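## Task

Pick up the tube on the shelved bench by the door and seat it fully in a hole of the tube rack on the shelved bench by the window. The tube must never touch the floor, and the robot must not tip over or finish leaning.

## Robot and tools

Robot: TidyBot++, one arm. A four-caster mobile base (0.54 m long, 0.50 m wide, 0.38 m tall) carries a seven-joint arm and a two-finger gripper. The shoulder is 0.12 m ahead of base centre and 0.68 m above the floor. Segments: upper arm 0.42 m, forearm 0.31 m, hand 0.31 m to the hand point. It starts folded, hand pointing down; folded, the hand reaches at most 0.08 m past the base front and the elbow up to 1.15 m high. A downward-pointing hand can be raised to roughly 0.94 m, only near the base. Loose objects may occasionally get nudged.

Frames (metres): base frame has its origin on the floor below base centre, x forward, y left, z up. Odometry frame is the base frame as it was at scene start; base_odometry lives there, heading in rad (left positive, -3.142 to 3.142), counted from wheel turns, so slip looks like travel and drift of a few cm and degrees builds up. base_tilt is in degrees, forward and right positive.

Tool move: one action plus optional cameras (list of base_camera, wrist_camera, all; omitted or null = all, [] = none) and blocking (true/omitted waits until everything rests; false returns in about 0.5 s while motion continues). The action uses any of base, joints, target, and optionally speeds; motions start together. A move with no action just reports state and images.
- base: an object of offsets from where the base currently is, along its axes at command start: translate_m (forward +, -2 to 2 m), strafe_m (left +, -2 to 2 m), rotate_rad (counter-clockwise from above +, -6.3 to 6.3 rad). Translation goes straight to the point; rotation runs at its own rate alongside.
- joints: absolute targets by name. joint_1_rad any angle (positive = clockwise from above, the opposite sign to rotate_rad); joint_2_rad -2.249 to 2.249 (0 = upper arm vertical, + leans forward); joint_3_rad any angle; joint_4_rad -2.579 to 2.579 (elbow, 0 straight, negative bends forward when joint_3_rad is 3.14); joint_5_rad any angle; joint_6_rad -2.099 to 2.099 (wrist, negative bends hand forward in that posture); joint_7_rad any angle (hand roll, + counter-clockwise from above when pointing down; at 1.57 fingers open left/right); gripper_pos 0 (open, gap about 85 mm) to 1 (closed, 100 to 150 N squeeze that persists). Tolerances: ±0.039 for joints 1-4, ±0.095 for 5-7, ±0.03 gripper. Unbounded joints take the short way, so turn in steps under half a turn.
- target: a single list of seven numbers [x, y, z, qw, qx, qy, qz], an absolute hand pose in the base frame, same as hand_pose reports (point between finger pads; hand z axis along fingers, fingers close along hand y). With target, joints may only contain gripper_pos.
- speeds: caps for this action only: translate_m and strafe_m 0.05 to 0.5 m/s, rotate_rad 0.1 to 1.57 rad/s; when translating and strafing together, give the speed under just one key.
Unknown keys make a call invalid; out-of-range values get it refused. No action exceeds 15 s; base moves time out at 14 s.

wait(seconds 0 to 10, cameras): lets time run without new commands and returns the state; returns early once moves settle. stop(cameras): brakes all running motions, which then read stopped and hold (possibly still pressing on contacts). zoom_image(camera, region [x0,y0,x1,y1] in pixels, max 504 x 504): enlarges part of the latest image. finished_scene(scene): ends the scene irreversibly; the goal must already hold without the robot.

Results: base_status, joint_status, hand_status give done, moving, off_target (resting away from target, maybe still pushing), stopped, not_followed, contact_stop or time_out. A contact_stop, time_out, refusal or torque fault cancels the remaining move/wait/finished_scene calls of the same reply. "joint command not followed" (with cause:) means a self-collision check held back joint targets; "pose unreachable" means a target was withheld. Nothing prevents the arm hitting the base; ARM HIT reports that. on_its_own lists things the robot did unbidden. motor_effort gives percent of max torque per motor, peak in brackets, with a few percent error. hand_target is where the hand would be with all joints on target; the pictures line orders the images. MOTOR HOT warns of heating; OVER-TEMPERATURE FAULT lets the arm sink for 30 to 60 s (limit_stop_at_motor_heat); resend targets afterwards.

Tips: after a target, the hand usually lands within 3 cm; correct by adding (wanted minus hand_pose) to the last target. To hold a loaded hand still, resend hand_target, not hand_pose. A held load makes the arm sag; correct it, and never command a joint to its current reading while loaded. Small steps can fall short from friction. When the tube lands in the hole, hand_pose stops dropping though commands go lower. Poses pointing forward low and close to the base, or far out, misbehave; out-of-reach poses wander up to 10 s. Cameras: base_camera 644x364 pinhole, wrist_camera 644x476 fisheye looking along the hand; calibrations are approximate.

Avoid: dropping or releasing moving objects, the tube touching the floor, slamming or shoving furniture, squeezing a part that still rests on something, swinging the load fast. Do not drive or turn while the arm is caught on something above about 0.6 m, and do not reach far over close furniture or swing a stretched arm sideways: the robot can tip. Torque faults (limits 104.5 N m joints 1-4, 51.3 N m joints 5-7) freeze the arm for 10 s; back away or retract the arm to undo a lean.

Each tool is called after "Call:" by a JSON object that holds its "name" and its "arguments", one argument or row to a line.

## Session

Call:
{"name": "move", "arguments": {
  "joints": {"joint_6_rad": -2.0}
}}

Scene clock: 1.37 s.
move: not_followed
base_odometry: x=+0.000 y=+0.000 heading=+0.000
base_tilt: forward=+0.6 right=+0.0
base_status: not commanded
joint_positions: joint_1_rad=-0.037 joint_2_rad=-0.389 joint_3_rad=+3.138 joint_4_rad=-2.520 joint_5_rad=-0.046 joint_6_rad=-1.097 joint_7_rad=+1.600 gripper_pos=+0.000
joint_status: joint_6_rad not_followed (moved -0.240 of -1.143)
motor_effort: joint_1_rad=+0(0) joint_2_rad=+0(2) joint_3_rad=+0(1) joint_4_rad=+14(18) joint_5_rad=-1(1) joint_6_rad=+0(4) joint_7_rad=-2(2)
hand_pose: x=+0.1984 y=+0.0173 z=+0.5942 quat_wxyz=(-0.019, +0.999, +0.024, -0.043) (m; base frame)
hand_target: x=+0.1934 y=+0.0172 z=+0.5953 quat_wxyz=(-0.019, +0.998, +0.024, -0.052) (m; base frame)
hand_status: not commanded
pictures: base_camera, wrist_camera
joint command not followed: on one or more control steps a check withheld the commanded joint targets, and the robot was not sent them on those steps. On the call's last step the targets were still withheld.
cause: the commanded joint targets, or the way to them, would bring two parts of the arm too close to each other (the joints from joint_2_rad to joint_7_rad lie between them).
camera_calibration:
wrist_camera: T_world_to_cam=[[0.0473385, -0.998865, -0.00525671, 0.0015305], [-0.996156, -0.0475971, 0.0735441, 0.215385], [-0.0737108, 0.00175504, -0.997278, 0.74324], [0, 0, 0, 1]] pos_world=[0.269269, 0.010476, 0.725385]

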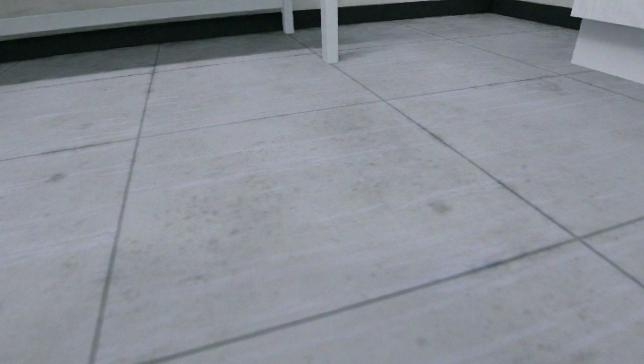

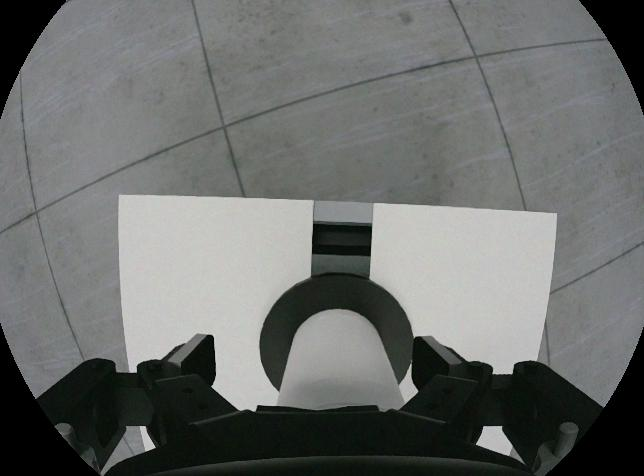

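Call:
{"name": "move", "arguments": {
  "joints": {"joint_2_rad": -0.4, "joint_4_rad": -2.2, "joint_6_rad": 0.15},
  "cameras": ["wrist_camera"]
}}

Call:
{"name": "move", "arguments": {
  "joints": {"joint_1_rad": 1.4},
  "cameras": ["wrist_camera"]
}}

Call:
{"name": "move", "arguments": {
  "joints": {"joint_1_rad": 2.9},
  "cameras": ["wrist_camera"]
}}

Call:
{"name": "move", "arguments": {
  "joints": {"joint_1_rad": 4.4},
  "cameras": ["wrist_camera"]
}}

Scene clock: 5.03 s.
move: done
base_odometry: x=+0.000 y=+0.000 heading=+0.000
base_tilt: forward=+0.6 right=+0.1
base_status: not commanded
joint_positions: joint_1_rad=-0.037 joint_2_rad=-0.390 joint_3_rad=+3.138 joint_4_rad=-2.214 joint_5_rad=-0.046 joint_6_rad=+0.122 joint_7_rad=+1.600 gripper_pos=+0.000
joint_status: all done
motor_effort: joint_1_rad=+0(0) joint_2_rad=-7(8) joint_3_rad=+0(1) joint_4_rad=+21(23) joint_5_rad=-1(1) joint_6_rad=+8(9) joint_7_rad=-1(2)
hand_pose: x=+0.5717 y=+0.0184 z=+0.9510 quat_wxyz=(-0.016, +0.752, +0.008, +0.659) (m; base frame)
hand_target: x=+0.5712 y=+0.0180 z=+0.9732 quat_wxyz=(-0.016, +0.735, +0.007, +0.678) (m; base frame)
hand_status: not commanded
pictures: wrist_camera
held back during your reply time, on 20 control steps: two parts of the arm were too close to each other, or the arm's last command would have brought them too close.
led back after a hold: the arm was led back toward your command in small steps, so it may still be short of it.
joint command not followed: on one or more control steps a check withheld the commanded joint targets, and the robot was not sent them on those steps.
cause: the commanded joint targets, or the way to them, would bring two parts of the arm too close to each other (the joints from joint_3_rad to joint_7_rad lie between them).
camera_calibration:
wrist_camera: T_world_to_cam=[[-0.00185824, -0.999943, -0.0104972, 0.0200047], [-0.120629, 0.0106447, -0.992641, 1.07328], [0.992696, -0.000578299, -0.120642, -0.316617], [0, 0, 0, 1]] pos_world=[0.44381, 0.00839579, 1.02739]

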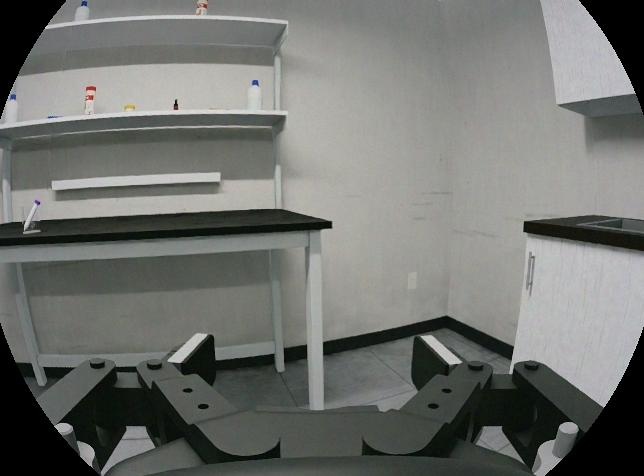

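Scene clock: 7.70 s.
move: done
base_odometry: x=+0.000 y=+0.000 heading=+0.000
base_tilt: forward=+0.7 right=+0.1
base_status: not commanded
joint_positions: joint_1_rad=+1.386 joint_2_rad=-0.390 joint_3_rad=+3.138 joint_4_rad=-2.214 joint_5_rad=-0.046 joint_6_rad=+0.122 joint_7_rad=+1.600 gripper_pos=+0.000
joint_status: all done
motor_effort: joint_1_rad=+0(2) joint_2_rad=-7(8) joint_3_rad=+0(2) joint_4_rad=+22(22) joint_5_rad=-1(1) joint_6_rad=+8(9) joint_7_rad=-2(2)
hand_pose: x=+0.2039 y=-0.4450 z=+0.9510 quat_wxyz=(+0.418, +0.575, -0.485, +0.509) (m; base frame)
hand_target: x=+0.1971 y=-0.4458 z=+0.9732 quat_wxyz=(+0.434, +0.558, -0.478, +0.521) (m; base frame)
hand_status: not commanded
pictures: wrist_camera
camera_calibration:
wrist_camera: T_world_to_cam=[[-0.989292, -0.145569, -0.010548, 0.137587], [-0.00720341, 0.120882, -0.992641, 1.05978], [0.145773, -0.981935, -0.120637, -0.215866], [0, 0, 0, 1]] pos_world=[0.175215, -0.320047, 1.02739]

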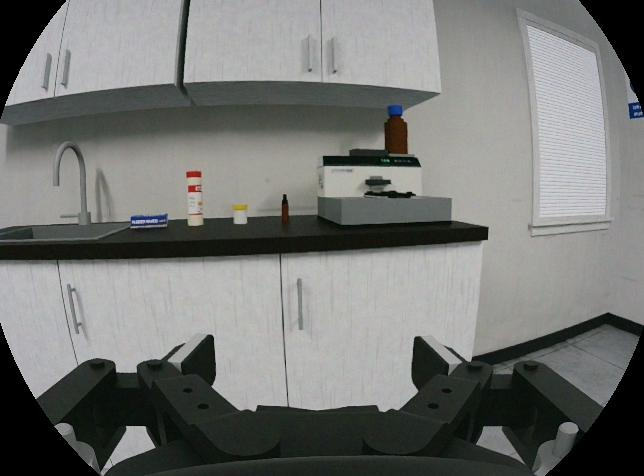

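Scene clock: 10.43 s.
move: done
base_odometry: x=+0.000 y=+0.000 heading=+0.000
base_tilt: forward=+0.7 right=+0.1
base_status: not commanded
joint_positions: joint_1_rad=+2.886 joint_2_rad=-0.390 joint_3_rad=+3.138 joint_4_rad=-2.214 joint_5_rad=-0.046 joint_6_rad=+0.122 joint_7_rad=+1.600 gripper_pos=+0.000
joint_status: all done
motor_effort: joint_1_rad=+0(2) joint_2_rad=-8(8) joint_3_rad=+0(2) joint_4_rad=+22(22) joint_5_rad=-1(1) joint_6_rad=+8(9) joint_7_rad=-1(2)
hand_pose: x=-0.3189 y=-0.1162 z=+0.9510 quat_wxyz=(+0.653, +0.090, -0.747, +0.088) (m; base frame)
hand_target: x=-0.3201 y=-0.1095 z=+0.9732 quat_wxyz=(+0.673, +0.082, -0.730, +0.085) (m; base frame)
hand_status: not commanded
pictures: wrist_camera
camera_calibration:
wrist_camera: T_world_to_cam=[[-0.215227, 0.976507, -0.0105477, 0.0455278], [0.120076, 0.0157435, -0.99264, 1.04463], [-0.969154, -0.21491, -0.120644, -0.0831683], [0, 0, 0, 1]] pos_world=[-0.19624, -0.078778, 1.02739]

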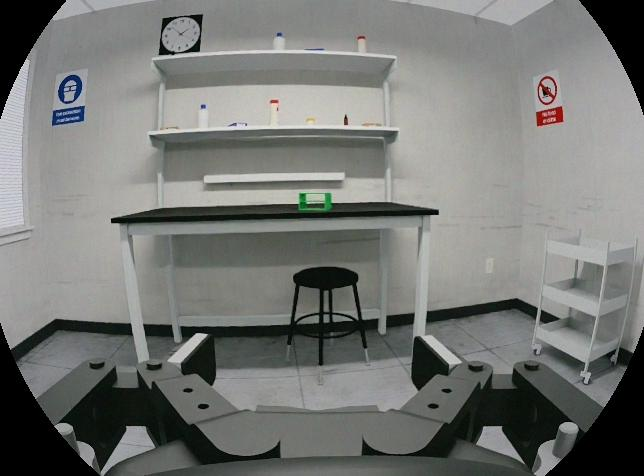

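Scene clock: 13.17 s.
move: done
base_odometry: x=+0.000 y=+0.000 heading=+0.000
base_tilt: forward=+0.7 right=+0.0
base_status: not commanded
joint_positions: joint_1_rad=+4.386 joint_2_rad=-0.390 joint_3_rad=+3.138 joint_4_rad=-2.214 joint_5_rad=-0.046 joint_6_rad=+0.122 joint_7_rad=+1.600 gripper_pos=+0.000
joint_status: all done
motor_effort: joint_1_rad=+0(2) joint_2_rad=-7(8) joint_3_rad=+0(2) joint_4_rad=+21(23) joint_5_rad=+0(1) joint_6_rad=+8(9) joint_7_rad=-1(2)
hand_pose: x=-0.0279 y=+0.4285 z=+0.9510 quat_wxyz=(+0.538, -0.443, -0.608, -0.381) (m; base frame)
hand_target: x=-0.0213 y=+0.4303 z=+0.9732 quat_wxyz=(+0.551, -0.437, -0.590, -0.396) (m; base frame)
hand_status: not commanded
pictures: wrist_camera
camera_calibration:
wrist_camera: T_world_to_cam=[[0.95884, 0.283755, -0.010465, -0.0942857], [0.0242728, -0.118629, -0.992642, 1.05604], [-0.282909, 0.95153, -0.120634, -0.164887], [0, 0, 0, 1]] pos_world=[0.0181238, 0.308926, 1.02739]

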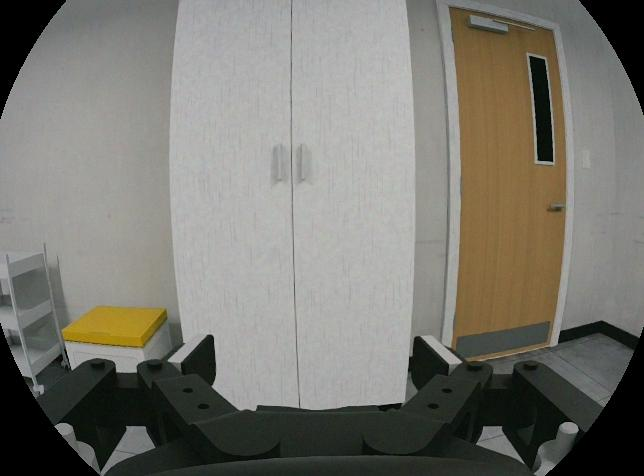

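Call:
{"name": "move", "arguments": {
  "joints": {"joint_1_rad": 2.886},
  "cameras": ["wrist_camera"]
}}

Call:
{"name": "zoom_image", "arguments": {
  "camera": "wrist_camera",
  "region": [200, 120, 440, 260]
}}

Call:
{"name": "move", "arguments": {
  "joints": {"joint_1_rad": 5.6},
  "base": {"translate_m": 0.0, "rotate_rad": 0.255}
}}

Call:
{"name": "zoom_image", "arguments": {
  "camera": "wrist_camera",
  "region": [200, 120, 440, 260]
}}

Scene clock: 16.77 s.
move: done
base_odometry: x=+0.000 y=+0.000 heading=+0.000
base_tilt: forward=+0.7 right=+0.0
base_status: not commanded
joint_positions: joint_1_rad=+2.900 joint_2_rad=-0.390 joint_3_rad=+3.138 joint_4_rad=-2.214 joint_5_rad=-0.046 joint_6_rad=+0.122 joint_7_rad=+1.600 gripper_pos=+0.000
joint_status: all done
motor_effort: joint_1_rad=+0(2) joint_2_rad=-7(8) joint_3_rad=+1(2) joint_4_rad=+22(23) joint_5_rad=-1(1) joint_6_rad=+8(9) joint_7_rad=-1(2)
hand_pose: x=-0.3205 y=-0.1098 z=+0.9510 quat_wxyz=(+0.654, +0.084, -0.748, +0.083) (m; base frame)
hand_target: x=-0.3185 y=-0.1156 z=+0.9732 quat_wxyz=(+0.673, +0.087, -0.729, +0.090) (m; base frame)
hand_status: not commanded
pictures: wrist_camera
camera_calibration:
wrist_camera: T_world_to_cam=[[-0.200921, 0.979551, -0.0105477, 0.0438327], [0.120286, 0.0139839, -0.992641, 1.0446], [-0.972195, -0.200711, -0.120636, -0.0827962], [0, 0, 0, 1]] pos_world=[-0.197338, -0.0741621, 1.02739]

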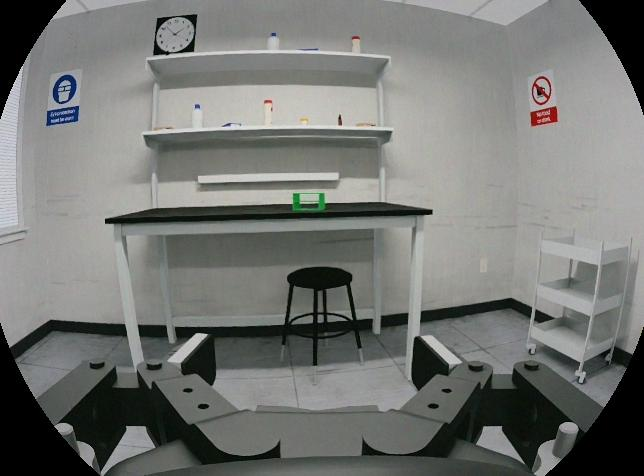

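Scaled by 2.100.

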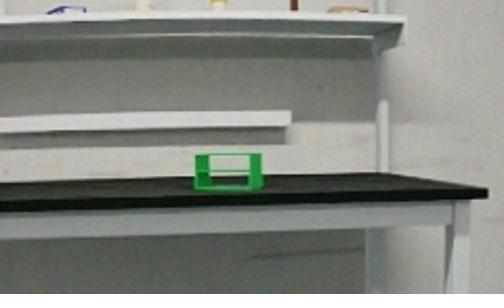

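Scene clock: 20.40 s.
move: done
base_odometry: x=+0.000 y=+0.000 heading=+0.255
base_tilt: forward=+0.7 right=+0.0
base_status: done
joint_positions: joint_1_rad=+5.586 joint_2_rad=-0.390 joint_3_rad=+3.138 joint_4_rad=-2.214 joint_5_rad=-0.046 joint_6_rad=+0.122 joint_7_rad=+1.600 gripper_pos=+0.000
joint_status: all done
motor_effort: joint_1_rad=+0(2) joint_2_rad=-8(8) joint_3_rad=+0(2) joint_4_rad=+22(23) joint_5_rad=-1(1) joint_6_rad=+9(9) joint_7_rad=-1(2)
hand_pose: x=+0.4652 y=+0.2922 z=+0.9510 quat_wxyz=(+0.229, -0.709, -0.251, -0.618) (m; base frame)
hand_target: x=+0.4692 y=+0.2867 z=+0.9732 quat_wxyz=(+0.231, -0.694, -0.240, -0.638) (m; base frame)
hand_status: not commanded
pictures: base_camera, wrist_camera
camera_calibration:
wrist_camera: T_world_to_cam=[[0.611904, -0.790862, -0.0105166, -0.0529761], [-0.101807, -0.0655701, -0.992641, 1.07104], [0.784352, 0.608472, -0.120638, -0.291875], [0, 0, 0, 1]] pos_world=[0.370389, 0.205929, 1.02739]

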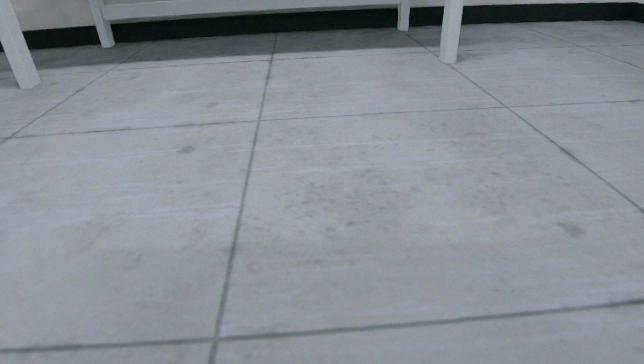

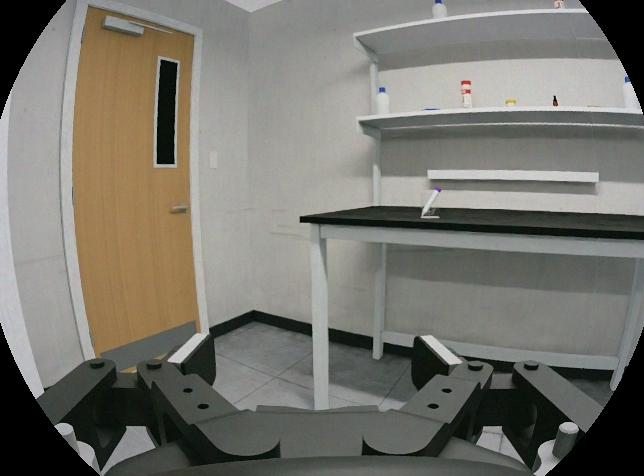

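Scaled by 2.100.

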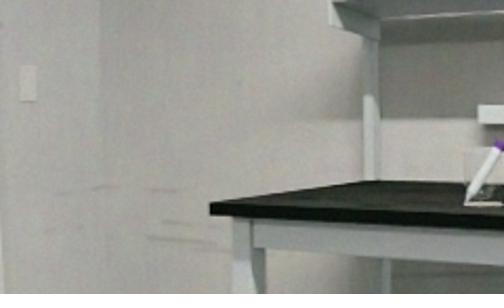

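Call:
{"name": "move", "arguments": {
  "joints": {"joint_1_rad": 6.283},
  "base": {"rotate_rad": 0.128},
  "cameras": []
}}

Call:
{"name": "move", "arguments": {
  "base": {"translate_m": 0.7, "strafe_m": 0.46}
}}

Call:
{"name": "zoom_image", "arguments": {
  "camera": "wrist_camera",
  "region": [200, 120, 440, 300]
}}

Scene clock: 23.27 s.
move: done
base_odometry: x=+0.000 y=+0.000 heading=+0.383
base_tilt: forward=+0.6 right=+0.0
base_status: done
joint_positions: joint_1_rad=+6.269 joint_2_rad=-0.390 joint_3_rad=+3.135 joint_4_rad=-2.214 joint_5_rad=-0.046 joint_6_rad=+0.122 joint_7_rad=+1.600 gripper_pos=+0.000
joint_status: all done
motor_effort: joint_1_rad=+0(2) joint_2_rad=-7(8) joint_3_rad=+1(2) joint_4_rad=+22(22) joint_5_rad=-1(1) joint_6_rad=+8(9) joint_7_rad=-1(2)
hand_pose: x=+0.5719 y=+0.0097 z=+0.9510 quat_wxyz=(+0.009, -0.752, -0.001, -0.659) (m; base frame)
hand_target: x=+0.5716 y=+0.0013 z=+0.9732 quat_wxyz=(+0.004, -0.735, +0.006, -0.678) (m; base frame)
hand_status: not commanded
pictures: none
No camera images: "cameras" was empty.

Scene clock: 26.07 s.
move: done
base_odometry: x=+0.478 y=+0.688 heading=+0.383
base_tilt: forward=+0.7 right=+0.1
base_status: done
joint_positions: joint_1_rad=+6.270 joint_2_rad=-0.392 joint_3_rad=+3.135 joint_4_rad=-2.214 joint_5_rad=-0.046 joint_6_rad=+0.123 joint_7_rad=+1.600 gripper_pos=+0.000
joint_status: not commanded
motor_effort: joint_1_rad=+0(1) joint_2_rad=-7(11) joint_3_rad=+0(3) joint_4_rad=+21(23) joint_5_rad=-1(1) joint_6_rad=+8(9) joint_7_rad=-1(2)
hand_pose: x=+0.5712 y=+0.0090 z=+0.9526 quat_wxyz=(+0.009, -0.751, +0.000, -0.660) (m; base frame)
hand_target: x=+0.5716 y=+0.0013 z=+0.9732 quat_wxyz=(+0.004, -0.735, +0.006, -0.678) (m; base frame)
hand_status: not commanded
pictures: base_camera, wrist_camera
camera_calibration:
wrist_camera: T_world_to_cam=[[-0.0231404, -0.999686, -0.00958211, 0.0220119], [-0.1163, 0.0122114, -0.993139, 1.07302], [0.992944, -0.0218672, -0.116546, -0.319803], [0, 0, 0, 1]] pos_world=[0.442849, 0.00190872, 1.02859]

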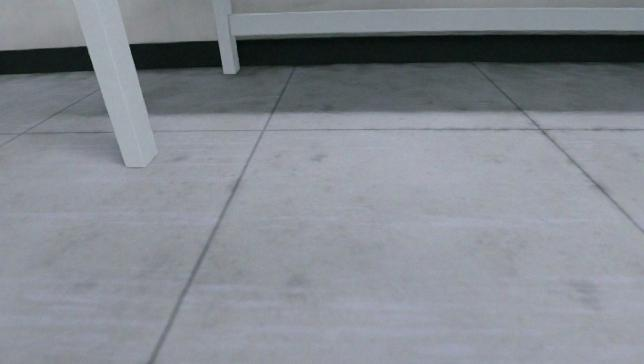

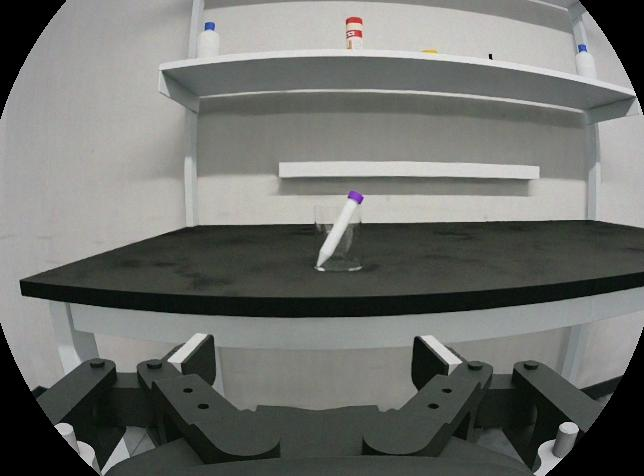

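Scaled by 2.100.

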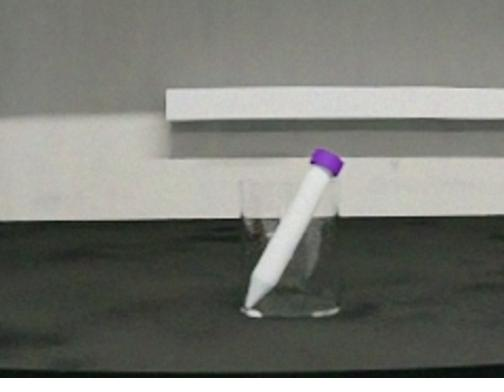

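Call:
{"name": "move", "arguments": {
  "target": [0.5, 0.0, 1.1, 0, 0.924, 0, 0.383],
  "cameras": []
}}

Call:
{"name": "move", "arguments": {
  "base": {"translate_m": 0.25, "strafe_m": -0.04},
  "speeds": {"translate_m": 0.25}
}}

Call:
{"name": "zoom_image", "arguments": {
  "camera": "wrist_camera",
  "region": [200, 100, 440, 300]
}}

Scene clock: 31.20 s.
move: done
base_odometry: x=+0.478 y=+0.688 heading=+0.383
base_tilt: forward=+0.7 right=+0.1
base_status: not commanded
joint_positions: joint_1_rad=+6.270 joint_2_rad=-0.168 joint_3_rad=+3.146 joint_4_rad=-0.959 joint_5_rad=-0.046 joint_6_rad=-1.525 joint_7_rad=+1.600 gripper_pos=+0.000
joint_status: not commanded
motor_effort: joint_1_rad=+0(1) joint_2_rad=-9(11) joint_3_rad=+0(1) joint_4_rad=+15(24) joint_5_rad=-2(2) joint_6_rad=+6(9) joint_7_rad=-1(2)
hand_pose: x=+0.5006 y=+0.0186 z=+1.1072 quat_wxyz=(+0.018, -0.915, -0.026, -0.402) (m; base frame)
hand_target: x=+0.5000 y=+0.0000 z=+1.1000 quat_wxyz=(+0.000, -0.924, +0.000, -0.383) (m; base frame)
hand_status: done (0.020 m and 4.3 deg from the pose sent, 0.164 m and 37.6 deg at the start)
pictures: none
No camera images: "cameras" was empty.

Scene clock: 33.10 s.
move: done
base_odometry: x=+0.724 y=+0.745 heading=+0.383
base_tilt: forward=+0.7 right=+0.1
base_status: done
joint_positions: joint_1_rad=+6.270 joint_2_rad=-0.150 joint_3_rad=+3.148 joint_4_rad=-0.956 joint_5_rad=-0.046 joint_6_rad=-1.529 joint_7_rad=+1.600 gripper_pos=+0.000
joint_status: not commanded
motor_effort: joint_1_rad=+0(1) joint_2_rad=-10(13) joint_3_rad=+0(1) joint_4_rad=+16(17) joint_5_rad=-1(1) joint_6_rad=+6(7) joint_7_rad=-1(2)
hand_pose: x=+0.5075 y=+0.0180 z=+1.1002 quat_wxyz=(+0.018, -0.919, -0.025, -0.392) (m; base frame)
hand_target: x=+0.5000 y=+0.0000 z=+1.1000 quat_wxyz=(+0.000, -0.924, +0.000, -0.383) (m; base frame)
hand_status: not commanded
pictures: base_camera, wrist_camera
camera_calibration:
wrist_camera: T_world_to_cam=[[0.0331176, -0.999397, 0.0104072, -0.0196696], [-0.68218, -0.0302134, -0.73056, 1.21116], [0.730434, 0.0170948, -0.682769, 0.516337], [0, 0, 0, 1]] pos_world=[0.449731, 0.00810885, 1.23757]

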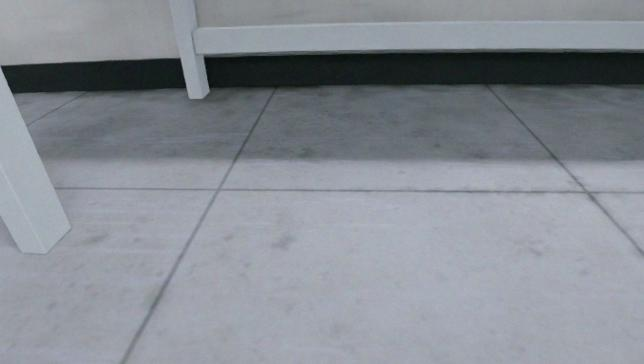

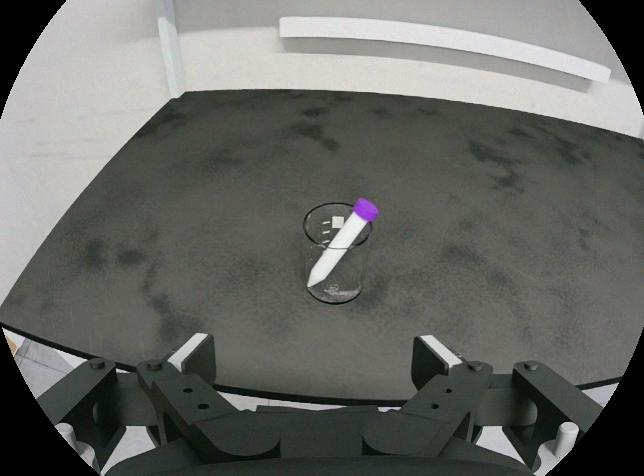

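Scaled by 2.100.

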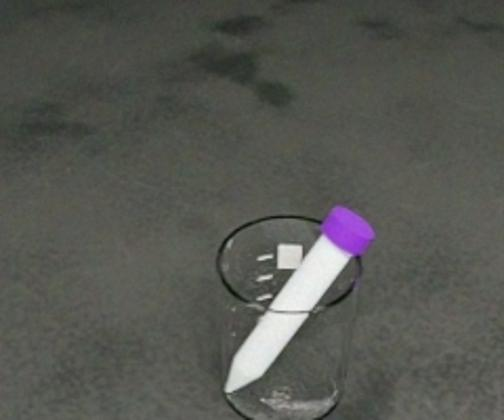

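Call:
{"name": "move", "arguments": {
  "target": [0.652, -0.040, 1.068, -0.105, 0.889, -0.253, 0.368]
}}

Call:
{"name": "zoom_image", "arguments": {
  "camera": "wrist_camera",
  "region": [200, 160, 500, 400]
}}

Scene clock: 36.30 s.
move: done
base_odometry: x=+0.724 y=+0.745 heading=+0.383
base_tilt: forward=+0.8 right=+0.1
base_status: not commanded
joint_positions: joint_1_rad=+6.325 joint_2_rad=+0.163 joint_3_rad=+3.239 joint_4_rad=-0.790 joint_5_rad=-0.070 joint_6_rad=-1.476 joint_7_rad=+1.215 gripper_pos=+0.000
joint_status: not commanded
motor_effort: joint_1_rad=+0(1) joint_2_rad=-24(27) joint_3_rad=+0(1) joint_4_rad=+17(19) joint_5_rad=-1(1) joint_6_rad=+6(7) joint_7_rad=-1(2)
hand_pose: x=+0.6463 y=-0.0444 z=+1.0443 quat_wxyz=(+0.064, -0.911, +0.218, -0.344) (m; base frame)
hand_target: x=+0.6520 y=-0.0400 z=+1.0680 quat_wxyz=(+0.105, -0.889, +0.253, -0.368) (m; base frame)
hand_status: done (0.025 m and 7.2 deg from the pose sent, 0.159 m and 33.8 deg at the start)
pictures: base_camera, wrist_camera
camera_calibration:
wrist_camera: T_world_to_cam=[[-0.376007, -0.894814, -0.240678, 0.445203], [-0.660064, 0.440945, -0.608179, 1.14181], [0.650334, -0.0698167, -0.756434, 0.50266], [0, 0, 0, 1]] pos_world=[0.594172, -0.0700086, 1.18181]

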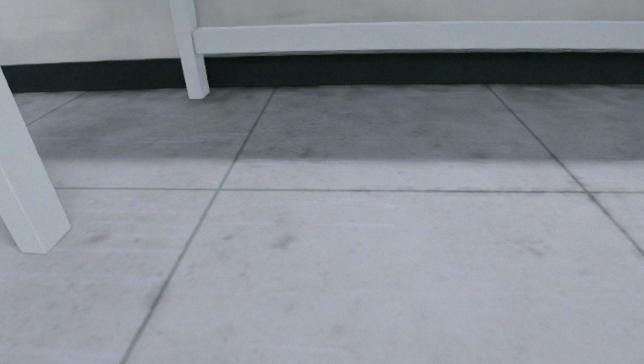

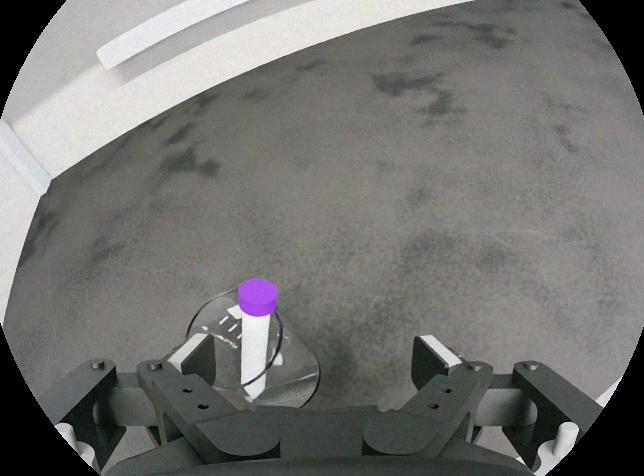

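Scaled by 1.680.

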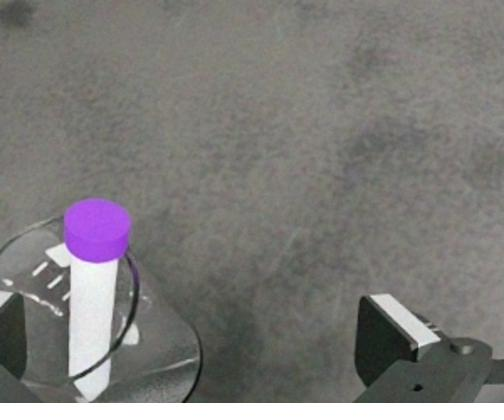

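Call:
{"name": "move", "arguments": {
  "target": [0.687, -0.018, 1.072, -0.105, 0.889, -0.253, 0.368],
  "cameras": ["wrist_camera"]
}}

Call:
{"name": "zoom_image", "arguments": {
  "camera": "wrist_camera",
  "region": [200, 200, 500, 440]
}}

Scene clock: 38.20 s.
move: done
base_odometry: x=+0.724 y=+0.745 heading=+0.383
base_tilt: forward=+0.7 right=+0.1
base_status: not commanded
joint_positions: joint_1_rad=+6.300 joint_2_rad=+0.251 joint_3_rad=+3.239 joint_4_rad=-0.628 joint_5_rad=-0.070 joint_6_rad=-1.476 joint_7_rad=+1.153 gripper_pos=+0.000
joint_status: not commanded
motor_effort: joint_1_rad=+0(1) joint_2_rad=-26(27) joint_3_rad=+0(1) joint_4_rad=+17(18) joint_5_rad=+0(1) joint_6_rad=+6(6) joint_7_rad=-1(2)
hand_pose: x=+0.6863 y=-0.0306 z=+1.0702 quat_wxyz=(+0.080, -0.895, +0.227, -0.375) (m; base frame)
hand_target: x=+0.6870 y=-0.0180 z=+1.0720 quat_wxyz=(+0.105, -0.889, +0.253, -0.368) (m; base frame)
hand_status: done (0.013 m and 4.3 deg from the pose sent, 0.056 m and 7.2 deg at the start)
pictures: wrist_camera
camera_calibration:
wrist_camera: T_world_to_cam=[[-0.370917, -0.882271, -0.289859, 0.528329], [-0.60664, 0.466517, -0.6437, 1.18003], [0.703142, -0.0629192, -0.70826, 0.409607], [0, 0, 0, 1]] pos_world=[0.623808, -0.0586029, 1.20283]

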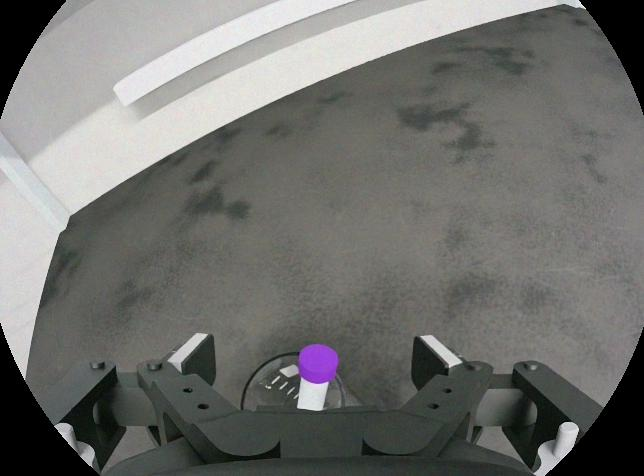

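Scaled by 1.680.

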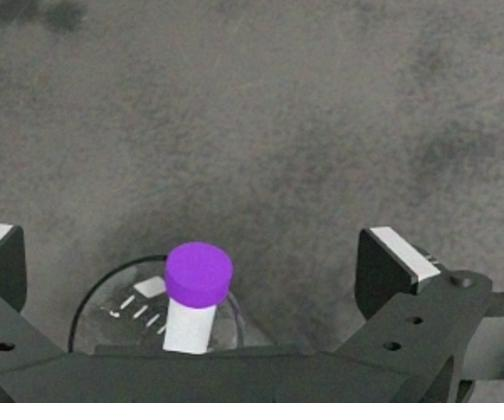

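Call:
{"name": "move", "arguments": {
  "target": [0.707, -0.012, 1.034, -0.105, 0.889, -0.253, 0.368],
  "cameras": ["wrist_camera"]
}}

Call:
{"name": "zoom_image", "arguments": {
  "camera": "wrist_camera",
  "region": [200, 200, 500, 440]
}}

Scene clock: 40.00 s.
move: done
base_odometry: x=+0.724 y=+0.745 heading=+0.383
base_tilt: forward=+0.7 right=+0.1
base_status: not commanded
joint_positions: joint_1_rad=+6.272 joint_2_rad=+0.251 joint_3_rad=+3.239 joint_4_rad=-0.771 joint_5_rad=-0.070 joint_6_rad=-1.369 joint_7_rad=+1.145 gripper_pos=+0.000
joint_status: not commanded
motor_effort: joint_1_rad=+0(0) joint_2_rad=-27(29) joint_3_rad=+0(1) joint_4_rad=+17(19) joint_5_rad=-1(1) joint_6_rad=+6(6) joint_7_rad=-1(2)
hand_pose: x=+0.7048 y=-0.0180 z=+1.0258 quat_wxyz=(+0.085, -0.903, +0.224, -0.357) (m; base frame)
hand_target: x=+0.7070 y=-0.0120 z=+1.0340 quat_wxyz=(+0.105, -0.889, +0.253, -0.368) (m; base frame)
hand_status: done (0.010 m and 4.5 deg from the pose sent, 0.046 m and 4.3 deg at the start)
pictures: wrist_camera
camera_calibration:
wrist_camera: T_world_to_cam=[[-0.368574, -0.883591, -0.288826, 0.530726], [-0.635881, 0.46628, -0.615011, 1.14805], [0.678091, -0.0430185, -0.733717, 0.410132], [0, 0, 0, 1]] pos_world=[0.64753, -0.0487262, 1.16027]

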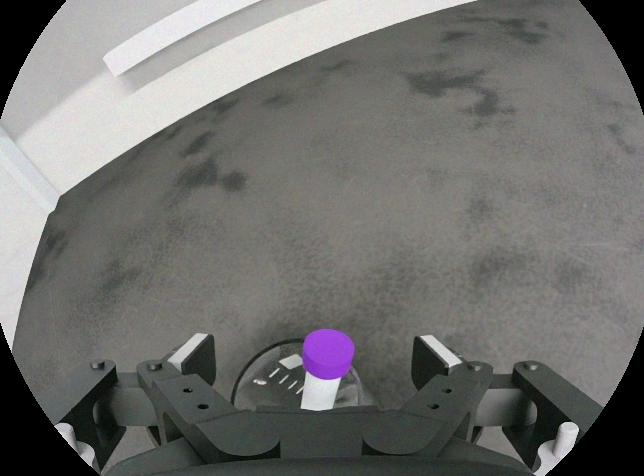

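Scaled by 1.680.

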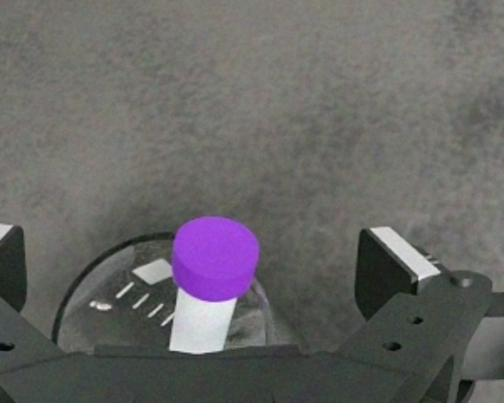

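Call:
{"name": "move", "arguments": {
  "target": [0.724, -0.018, 1.010, -0.105, 0.889, -0.253, 0.368],
  "cameras": ["wrist_camera"]
}}

Call:
{"name": "zoom_image", "arguments": {
  "camera": "wrist_camera",
  "region": [200, 200, 500, 440]
}}

Scene clock: 41.57 s.
move: done
base_odometry: x=+0.724 y=+0.745 heading=+0.383
base_tilt: forward=+0.7 right=+0.1
base_status: not commanded
joint_positions: joint_1_rad=+6.272 joint_2_rad=+0.253 joint_3_rad=+3.239 joint_4_rad=-0.844 joint_5_rad=-0.070 joint_6_rad=-1.285 joint_7_rad=+1.145 gripper_pos=+0.000
joint_status: not commanded
motor_effort: joint_1_rad=+0(0) joint_2_rad=-28(30) joint_3_rad=+0(1) joint_4_rad=+18(20) joint_5_rad=-1(1) joint_6_rad=+6(6) joint_7_rad=-2(2)
hand_pose: x=+0.7192 y=-0.0200 z=+1.0075 quat_wxyz=(+0.086, -0.900, +0.226, -0.362) (m; base frame)
hand_target: x=+0.7240 y=-0.0180 z=+1.0100 quat_wxyz=(+0.105, -0.889, +0.253, -0.368) (m; base frame)
hand_status: done (0.006 m and 4.0 deg from the pose sent, 0.025 m and 4.5 deg at the start)
pictures: wrist_camera
camera_calibration:
wrist_camera: T_world_to_cam=[[-0.369958, -0.881172, -0.294393, 0.535598], [-0.627137, 0.470652, -0.620634, 1.14632], [0.685442, -0.0449838, -0.726737, 0.374446], [0, 0, 0, 1]] pos_world=[0.660389, -0.050721, 1.14125]

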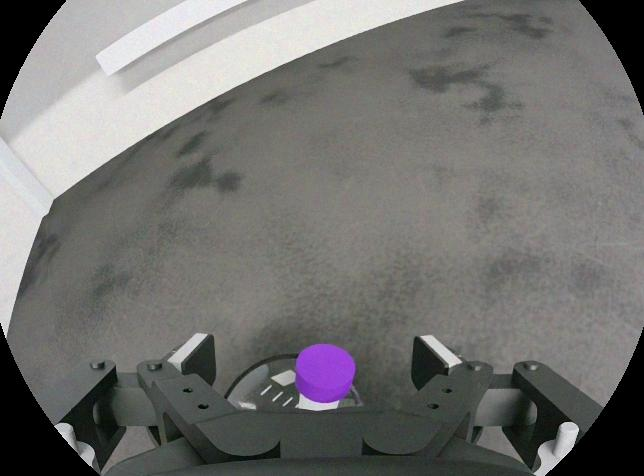

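Scaled by 1.680.

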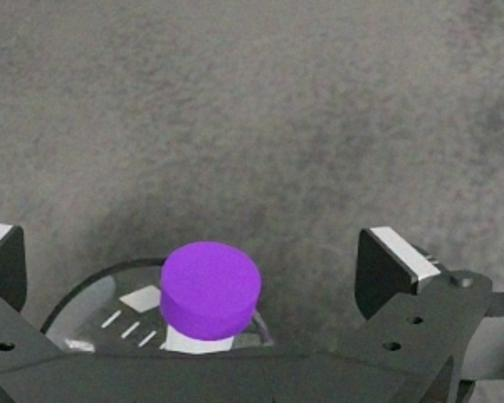

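Call:
{"name": "move", "arguments": {
  "target": [0.7235, -0.023, 1.008, -0.105, 0.889, -0.253, 0.368],
  "cameras": []
}}

Call:
{"name": "move", "arguments": {
  "joints": {"gripper_pos": 0.66},
  "cameras": ["wrist_camera"]
}}

Call:
{"name": "zoom_image", "arguments": {
  "camera": "wrist_camera",
  "region": [200, 200, 500, 440]
}}

Scene clock: 42.63 s.
move: done
base_odometry: x=+0.724 y=+0.745 heading=+0.383
base_tilt: forward=+0.7 right=+0.0
base_status: not commanded
joint_positions: joint_1_rad=+6.276 joint_2_rad=+0.253 joint_3_rad=+3.239 joint_4_rad=-0.854 joint_5_rad=-0.070 joint_6_rad=-1.276 joint_7_rad=+1.145 gripper_pos=+0.000
joint_status: not commanded
motor_effort: joint_1_rad=+0(1) joint_2_rad=-28(29) joint_3_rad=+0(1) joint_4_rad=+19(20) joint_5_rad=+0(1) joint_6_rad=+6(6) joint_7_rad=-1(2)
hand_pose: x=+0.7202 y=-0.0223 z=+1.0042 quat_wxyz=(+0.086, -0.900, +0.228, -0.361) (m; base frame)
hand_target: x=+0.7235 y=-0.0230 z=+1.0080 quat_wxyz=(+0.105, -0.889, +0.253, -0.368) (m; base frame)
hand_status: done (0.005 m and 3.9 deg from the pose sent, 0.005 m and 4.0 deg at the start)
pictures: none
No camera images: "cameras" was empty.

Scene clock: 43.53 s.
move: done
base_odometry: x=+0.724 y=+0.745 heading=+0.383
base_tilt: forward=+0.7 right=+0.0
base_status: not commanded
joint_positions: joint_1_rad=+6.276 joint_2_rad=+0.253 joint_3_rad=+3.239 joint_4_rad=-0.854 joint_5_rad=-0.070 joint_6_rad=-1.275 joint_7_rad=+1.145 gripper_pos=+0.660
joint_status: all done
motor_effort: joint_1_rad=+0(1) joint_2_rad=-28(28) joint_3_rad=+0(1) joint_4_rad=+19(20) joint_5_rad=-1(1) joint_6_rad=+6(6) joint_7_rad=-1(2)
hand_pose: x=+0.7204 y=-0.0223 z=+1.0044 quat_wxyz=(+0.086, -0.900, +0.228, -0.362) (m; base frame)
hand_target: x=+0.7235 y=-0.0230 z=+1.0080 quat_wxyz=(+0.105, -0.889, +0.253, -0.368) (m; base frame)
hand_status: not commanded
pictures: wrist_camera
camera_calibration:
wrist_camera: T_world_to_cam=[[-0.373784, -0.879552, -0.294405, 0.535939], [-0.625789, 0.47343, -0.619881, 1.14458], [0.684597, -0.0474659, -0.727374, 0.372381], [0, 0, 0, 1]] pos_world=[0.661659, -0.0528161, 1.13814]

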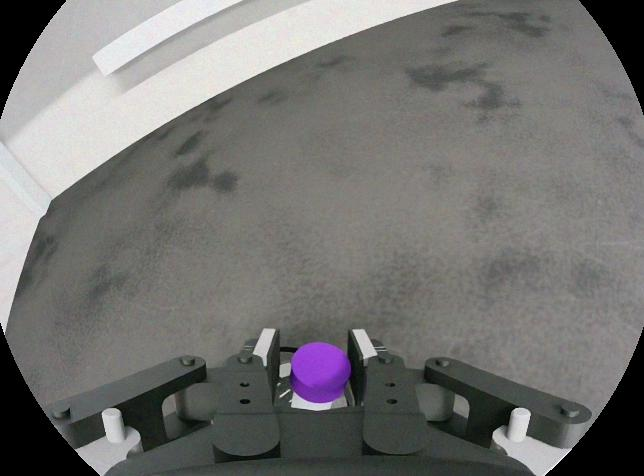

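Scaled by 1.680.

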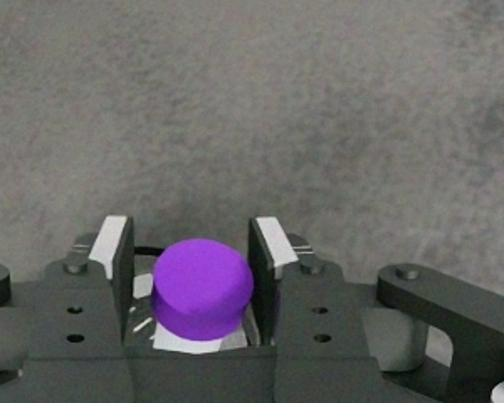

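Call:
{"name": "move", "arguments": {
  "joints": {"gripper_pos": 0.82},
  "cameras": ["wrist_camera"]
}}

Call:
{"name": "zoom_image", "arguments": {
  "camera": "wrist_camera",
  "region": [200, 200, 500, 440]
}}

Scene clock: 44.33 s.
move: off_target
base_odometry: x=+0.724 y=+0.745 heading=+0.383
base_tilt: forward=+0.7 right=+0.1
base_status: not commanded
joint_positions: joint_1_rad=+6.276 joint_2_rad=+0.253 joint_3_rad=+3.239 joint_4_rad=-0.855 joint_5_rad=-0.070 joint_6_rad=-1.273 joint_7_rad=+1.145 gripper_pos=+0.783
joint_status: gripper_pos off_target (ended at +0.783, target +0.820)
motor_effort: joint_1_rad=+0(1) joint_2_rad=-27(29) joint_3_rad=+0(1) joint_4_rad=+18(19) joint_5_rad=-1(1) joint_6_rad=+6(6) joint_7_rad=-1(2)
hand_pose: x=+0.7208 y=-0.0223 z=+1.0047 quat_wxyz=(+0.086, -0.900, +0.228, -0.362) (m; base frame)
hand_target: x=+0.7235 y=-0.0230 z=+1.0080 quat_wxyz=(+0.105, -0.889, +0.253, -0.368) (m; base frame)
hand_status: not commanded
pictures: wrist_camera
camera_calibration:
wrist_camera: T_world_to_cam=[[-0.373324, -0.879545, -0.295007, 0.536445], [-0.624656, 0.473432, -0.621021, 1.14537], [0.685881, -0.047564, -0.726157, 0.370289], [0, 0, 0, 1]] pos_world=[0.661758, -0.052816, 1.13844]

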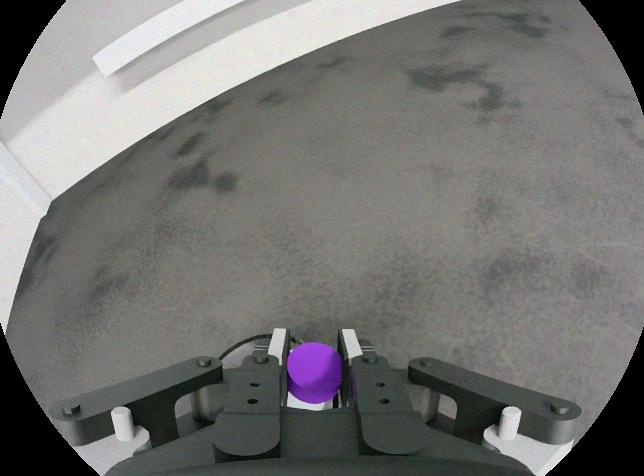

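Scaled by 1.680.

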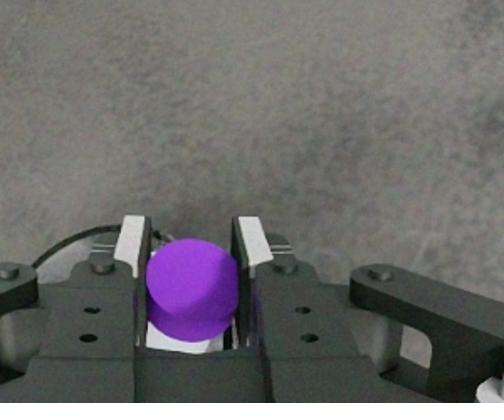

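Call:
{"name": "move", "arguments": {
  "target": [0.7235, -0.020, 1.045, -0.105, 0.889, -0.253, 0.368],
  "cameras": []
}}

Call:
{"name": "move", "arguments": {
  "target": [0.715, -0.012, 1.08, 0, 0.877, 0, 0.481],
  "cameras": ["wrist_camera"]
}}

Call:
{"name": "zoom_image", "arguments": {
  "camera": "wrist_camera",
  "region": [200, 200, 500, 440]
}}

Scene clock: 47.47 s.
move: done
base_odometry: x=+0.724 y=+0.745 heading=+0.383
base_tilt: forward=+0.7 right=+0.0
base_status: not commanded
joint_positions: joint_1_rad=+6.276 joint_2_rad=+0.293 joint_3_rad=+3.239 joint_4_rad=-0.663 joint_5_rad=-0.070 joint_6_rad=-1.367 joint_7_rad=+1.145 gripper_pos=+0.784
joint_status: not commanded
motor_effort: joint_1_rad=+0(1) joint_2_rad=-29(30) joint_3_rad=+0(1) joint_4_rad=+16(20) joint_5_rad=-1(1) joint_6_rad=+7(7) joint_7_rad=-1(2)
hand_pose: x=+0.7256 y=-0.0192 z=+1.0534 quat_wxyz=(+0.088, -0.890, +0.220, -0.389) (m; base frame)
hand_target: x=+0.7235 y=-0.0200 z=+1.0450 quat_wxyz=(+0.105, -0.889, +0.253, -0.368) (m; base frame)
hand_status: done (0.009 m and 4.9 deg from the pose sent, 0.040 m and 3.8 deg at the start)
pictures: none
No camera images: "cameras" was empty.

Scene clock: 49.20 s.
move: done
base_odometry: x=+0.724 y=+0.745 heading=+0.383
base_tilt: forward=+0.7 right=+0.1
base_status: not commanded
joint_positions: joint_1_rad=+6.277 joint_2_rad=+0.157 joint_3_rad=+3.194 joint_4_rad=-0.926 joint_5_rad=-0.070 joint_6_rad=-1.095 joint_7_rad=+1.540 gripper_pos=+0.784
joint_status: not commanded
motor_effort: joint_1_rad=+0(0) joint_2_rad=-25(30) joint_3_rad=+0(1) joint_4_rad=+19(20) joint_5_rad=+0(1) joint_6_rad=+7(8) joint_7_rad=-2(2)
hand_pose: x=+0.7188 y=-0.0036 z=+1.0678 quat_wxyz=(+0.028, -0.885, +0.032, -0.464) (m; base frame)
hand_target: x=+0.7150 y=-0.0120 z=+1.0800 quat_wxyz=(+0.000, -0.877, +0.000, -0.481) (m; base frame)
hand_status: done (0.015 m and 5.3 deg from the pose sent, 0.030 m and 29.3 deg at the start)
pictures: wrist_camera
camera_calibration:
wrist_camera: T_world_to_cam=[[-0.059863, -0.996432, -0.0594907, 0.0935634], [-0.558297, 0.0828262, -0.825496, 1.34368], [0.827479, -0.0162032, -0.561263, 0.140588], [0, 0, 0, 1]] pos_world=[0.63944, -0.0157843, 1.19368]

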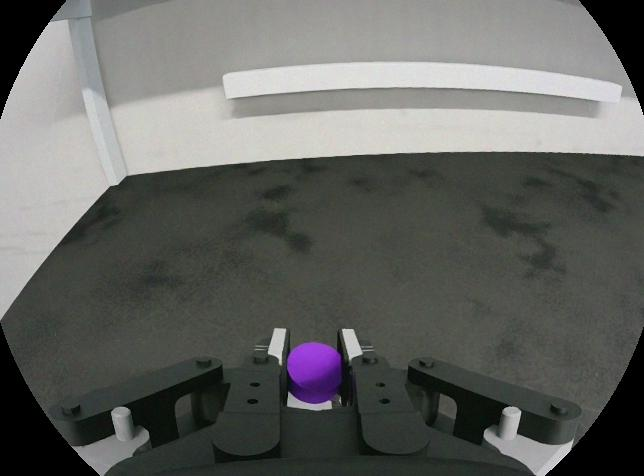

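Scaled by 1.680.

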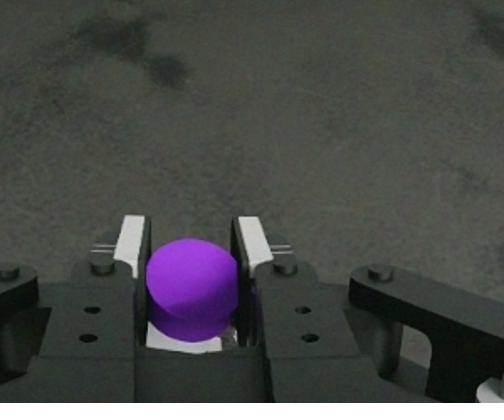

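Call:
{"name": "move", "arguments": {
  "target": [0.70, -0.012, 1.155, 0, 0.877, 0, 0.481],
  "cameras": ["wrist_camera"]
}}

Call:
{"name": "zoom_image", "arguments": {
  "camera": "wrist_camera",
  "region": [200, 200, 500, 440]
}}

Scene clock: 51.20 s.
move: done
base_odometry: x=+0.724 y=+0.745 heading=+0.383
base_tilt: forward=+0.7 right=+0.0
base_status: not commanded
joint_positions: joint_1_rad=+6.291 joint_2_rad=+0.245 joint_3_rad=+3.194 joint_4_rad=-0.495 joint_5_rad=-0.070 joint_6_rad=-1.363 joint_7_rad=+1.541 gripper_pos=+0.784
joint_status: not commanded
motor_effort: joint_1_rad=+0(0) joint_2_rad=-25(27) joint_3_rad=+0(1) joint_4_rad=+16(21) joint_5_rad=-1(2) joint_6_rad=+7(8) joint_7_rad=-1(2)
hand_pose: x=+0.7017 y=-0.0057 z=+1.1647 quat_wxyz=(+0.020, -0.867, +0.025, -0.497) (m; base frame)
hand_target: x=+0.7000 y=-0.0120 z=+1.1550 quat_wxyz=(+0.000, -0.877, +0.000, -0.481) (m; base frame)
hand_status: done (0.012 m and 4.2 deg from the pose sent, 0.090 m and 5.3 deg at the start)
pictures: wrist_camera
camera_calibration:
wrist_camera: T_world_to_cam=[[-0.0534579, -0.997637, -0.0431513, 0.0727117], [-0.495143, 0.064009, -0.86645, 1.41752], [0.867165, -0.0249525, -0.497395, 0.106783], [0, 0, 0, 1]] pos_world=[0.613166, -0.0155299, 1.28446]

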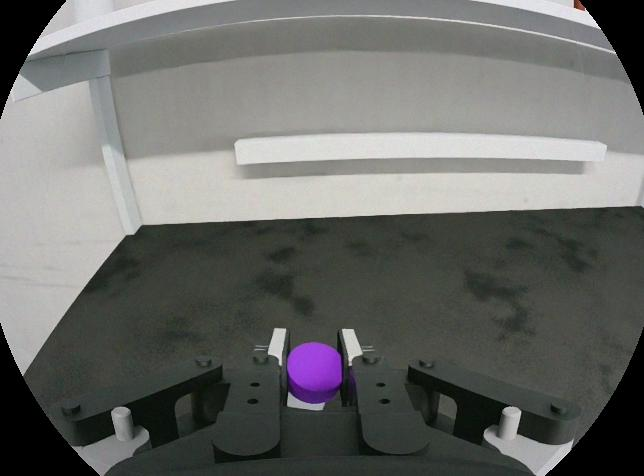

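Scaled by 1.680.

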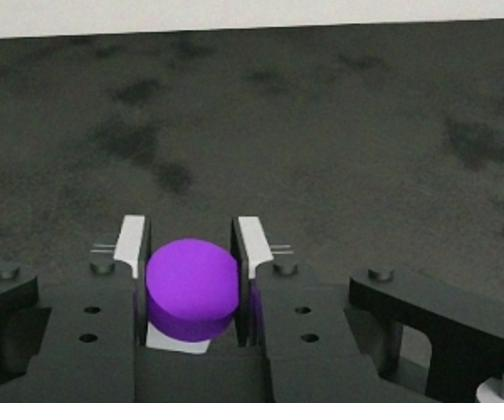

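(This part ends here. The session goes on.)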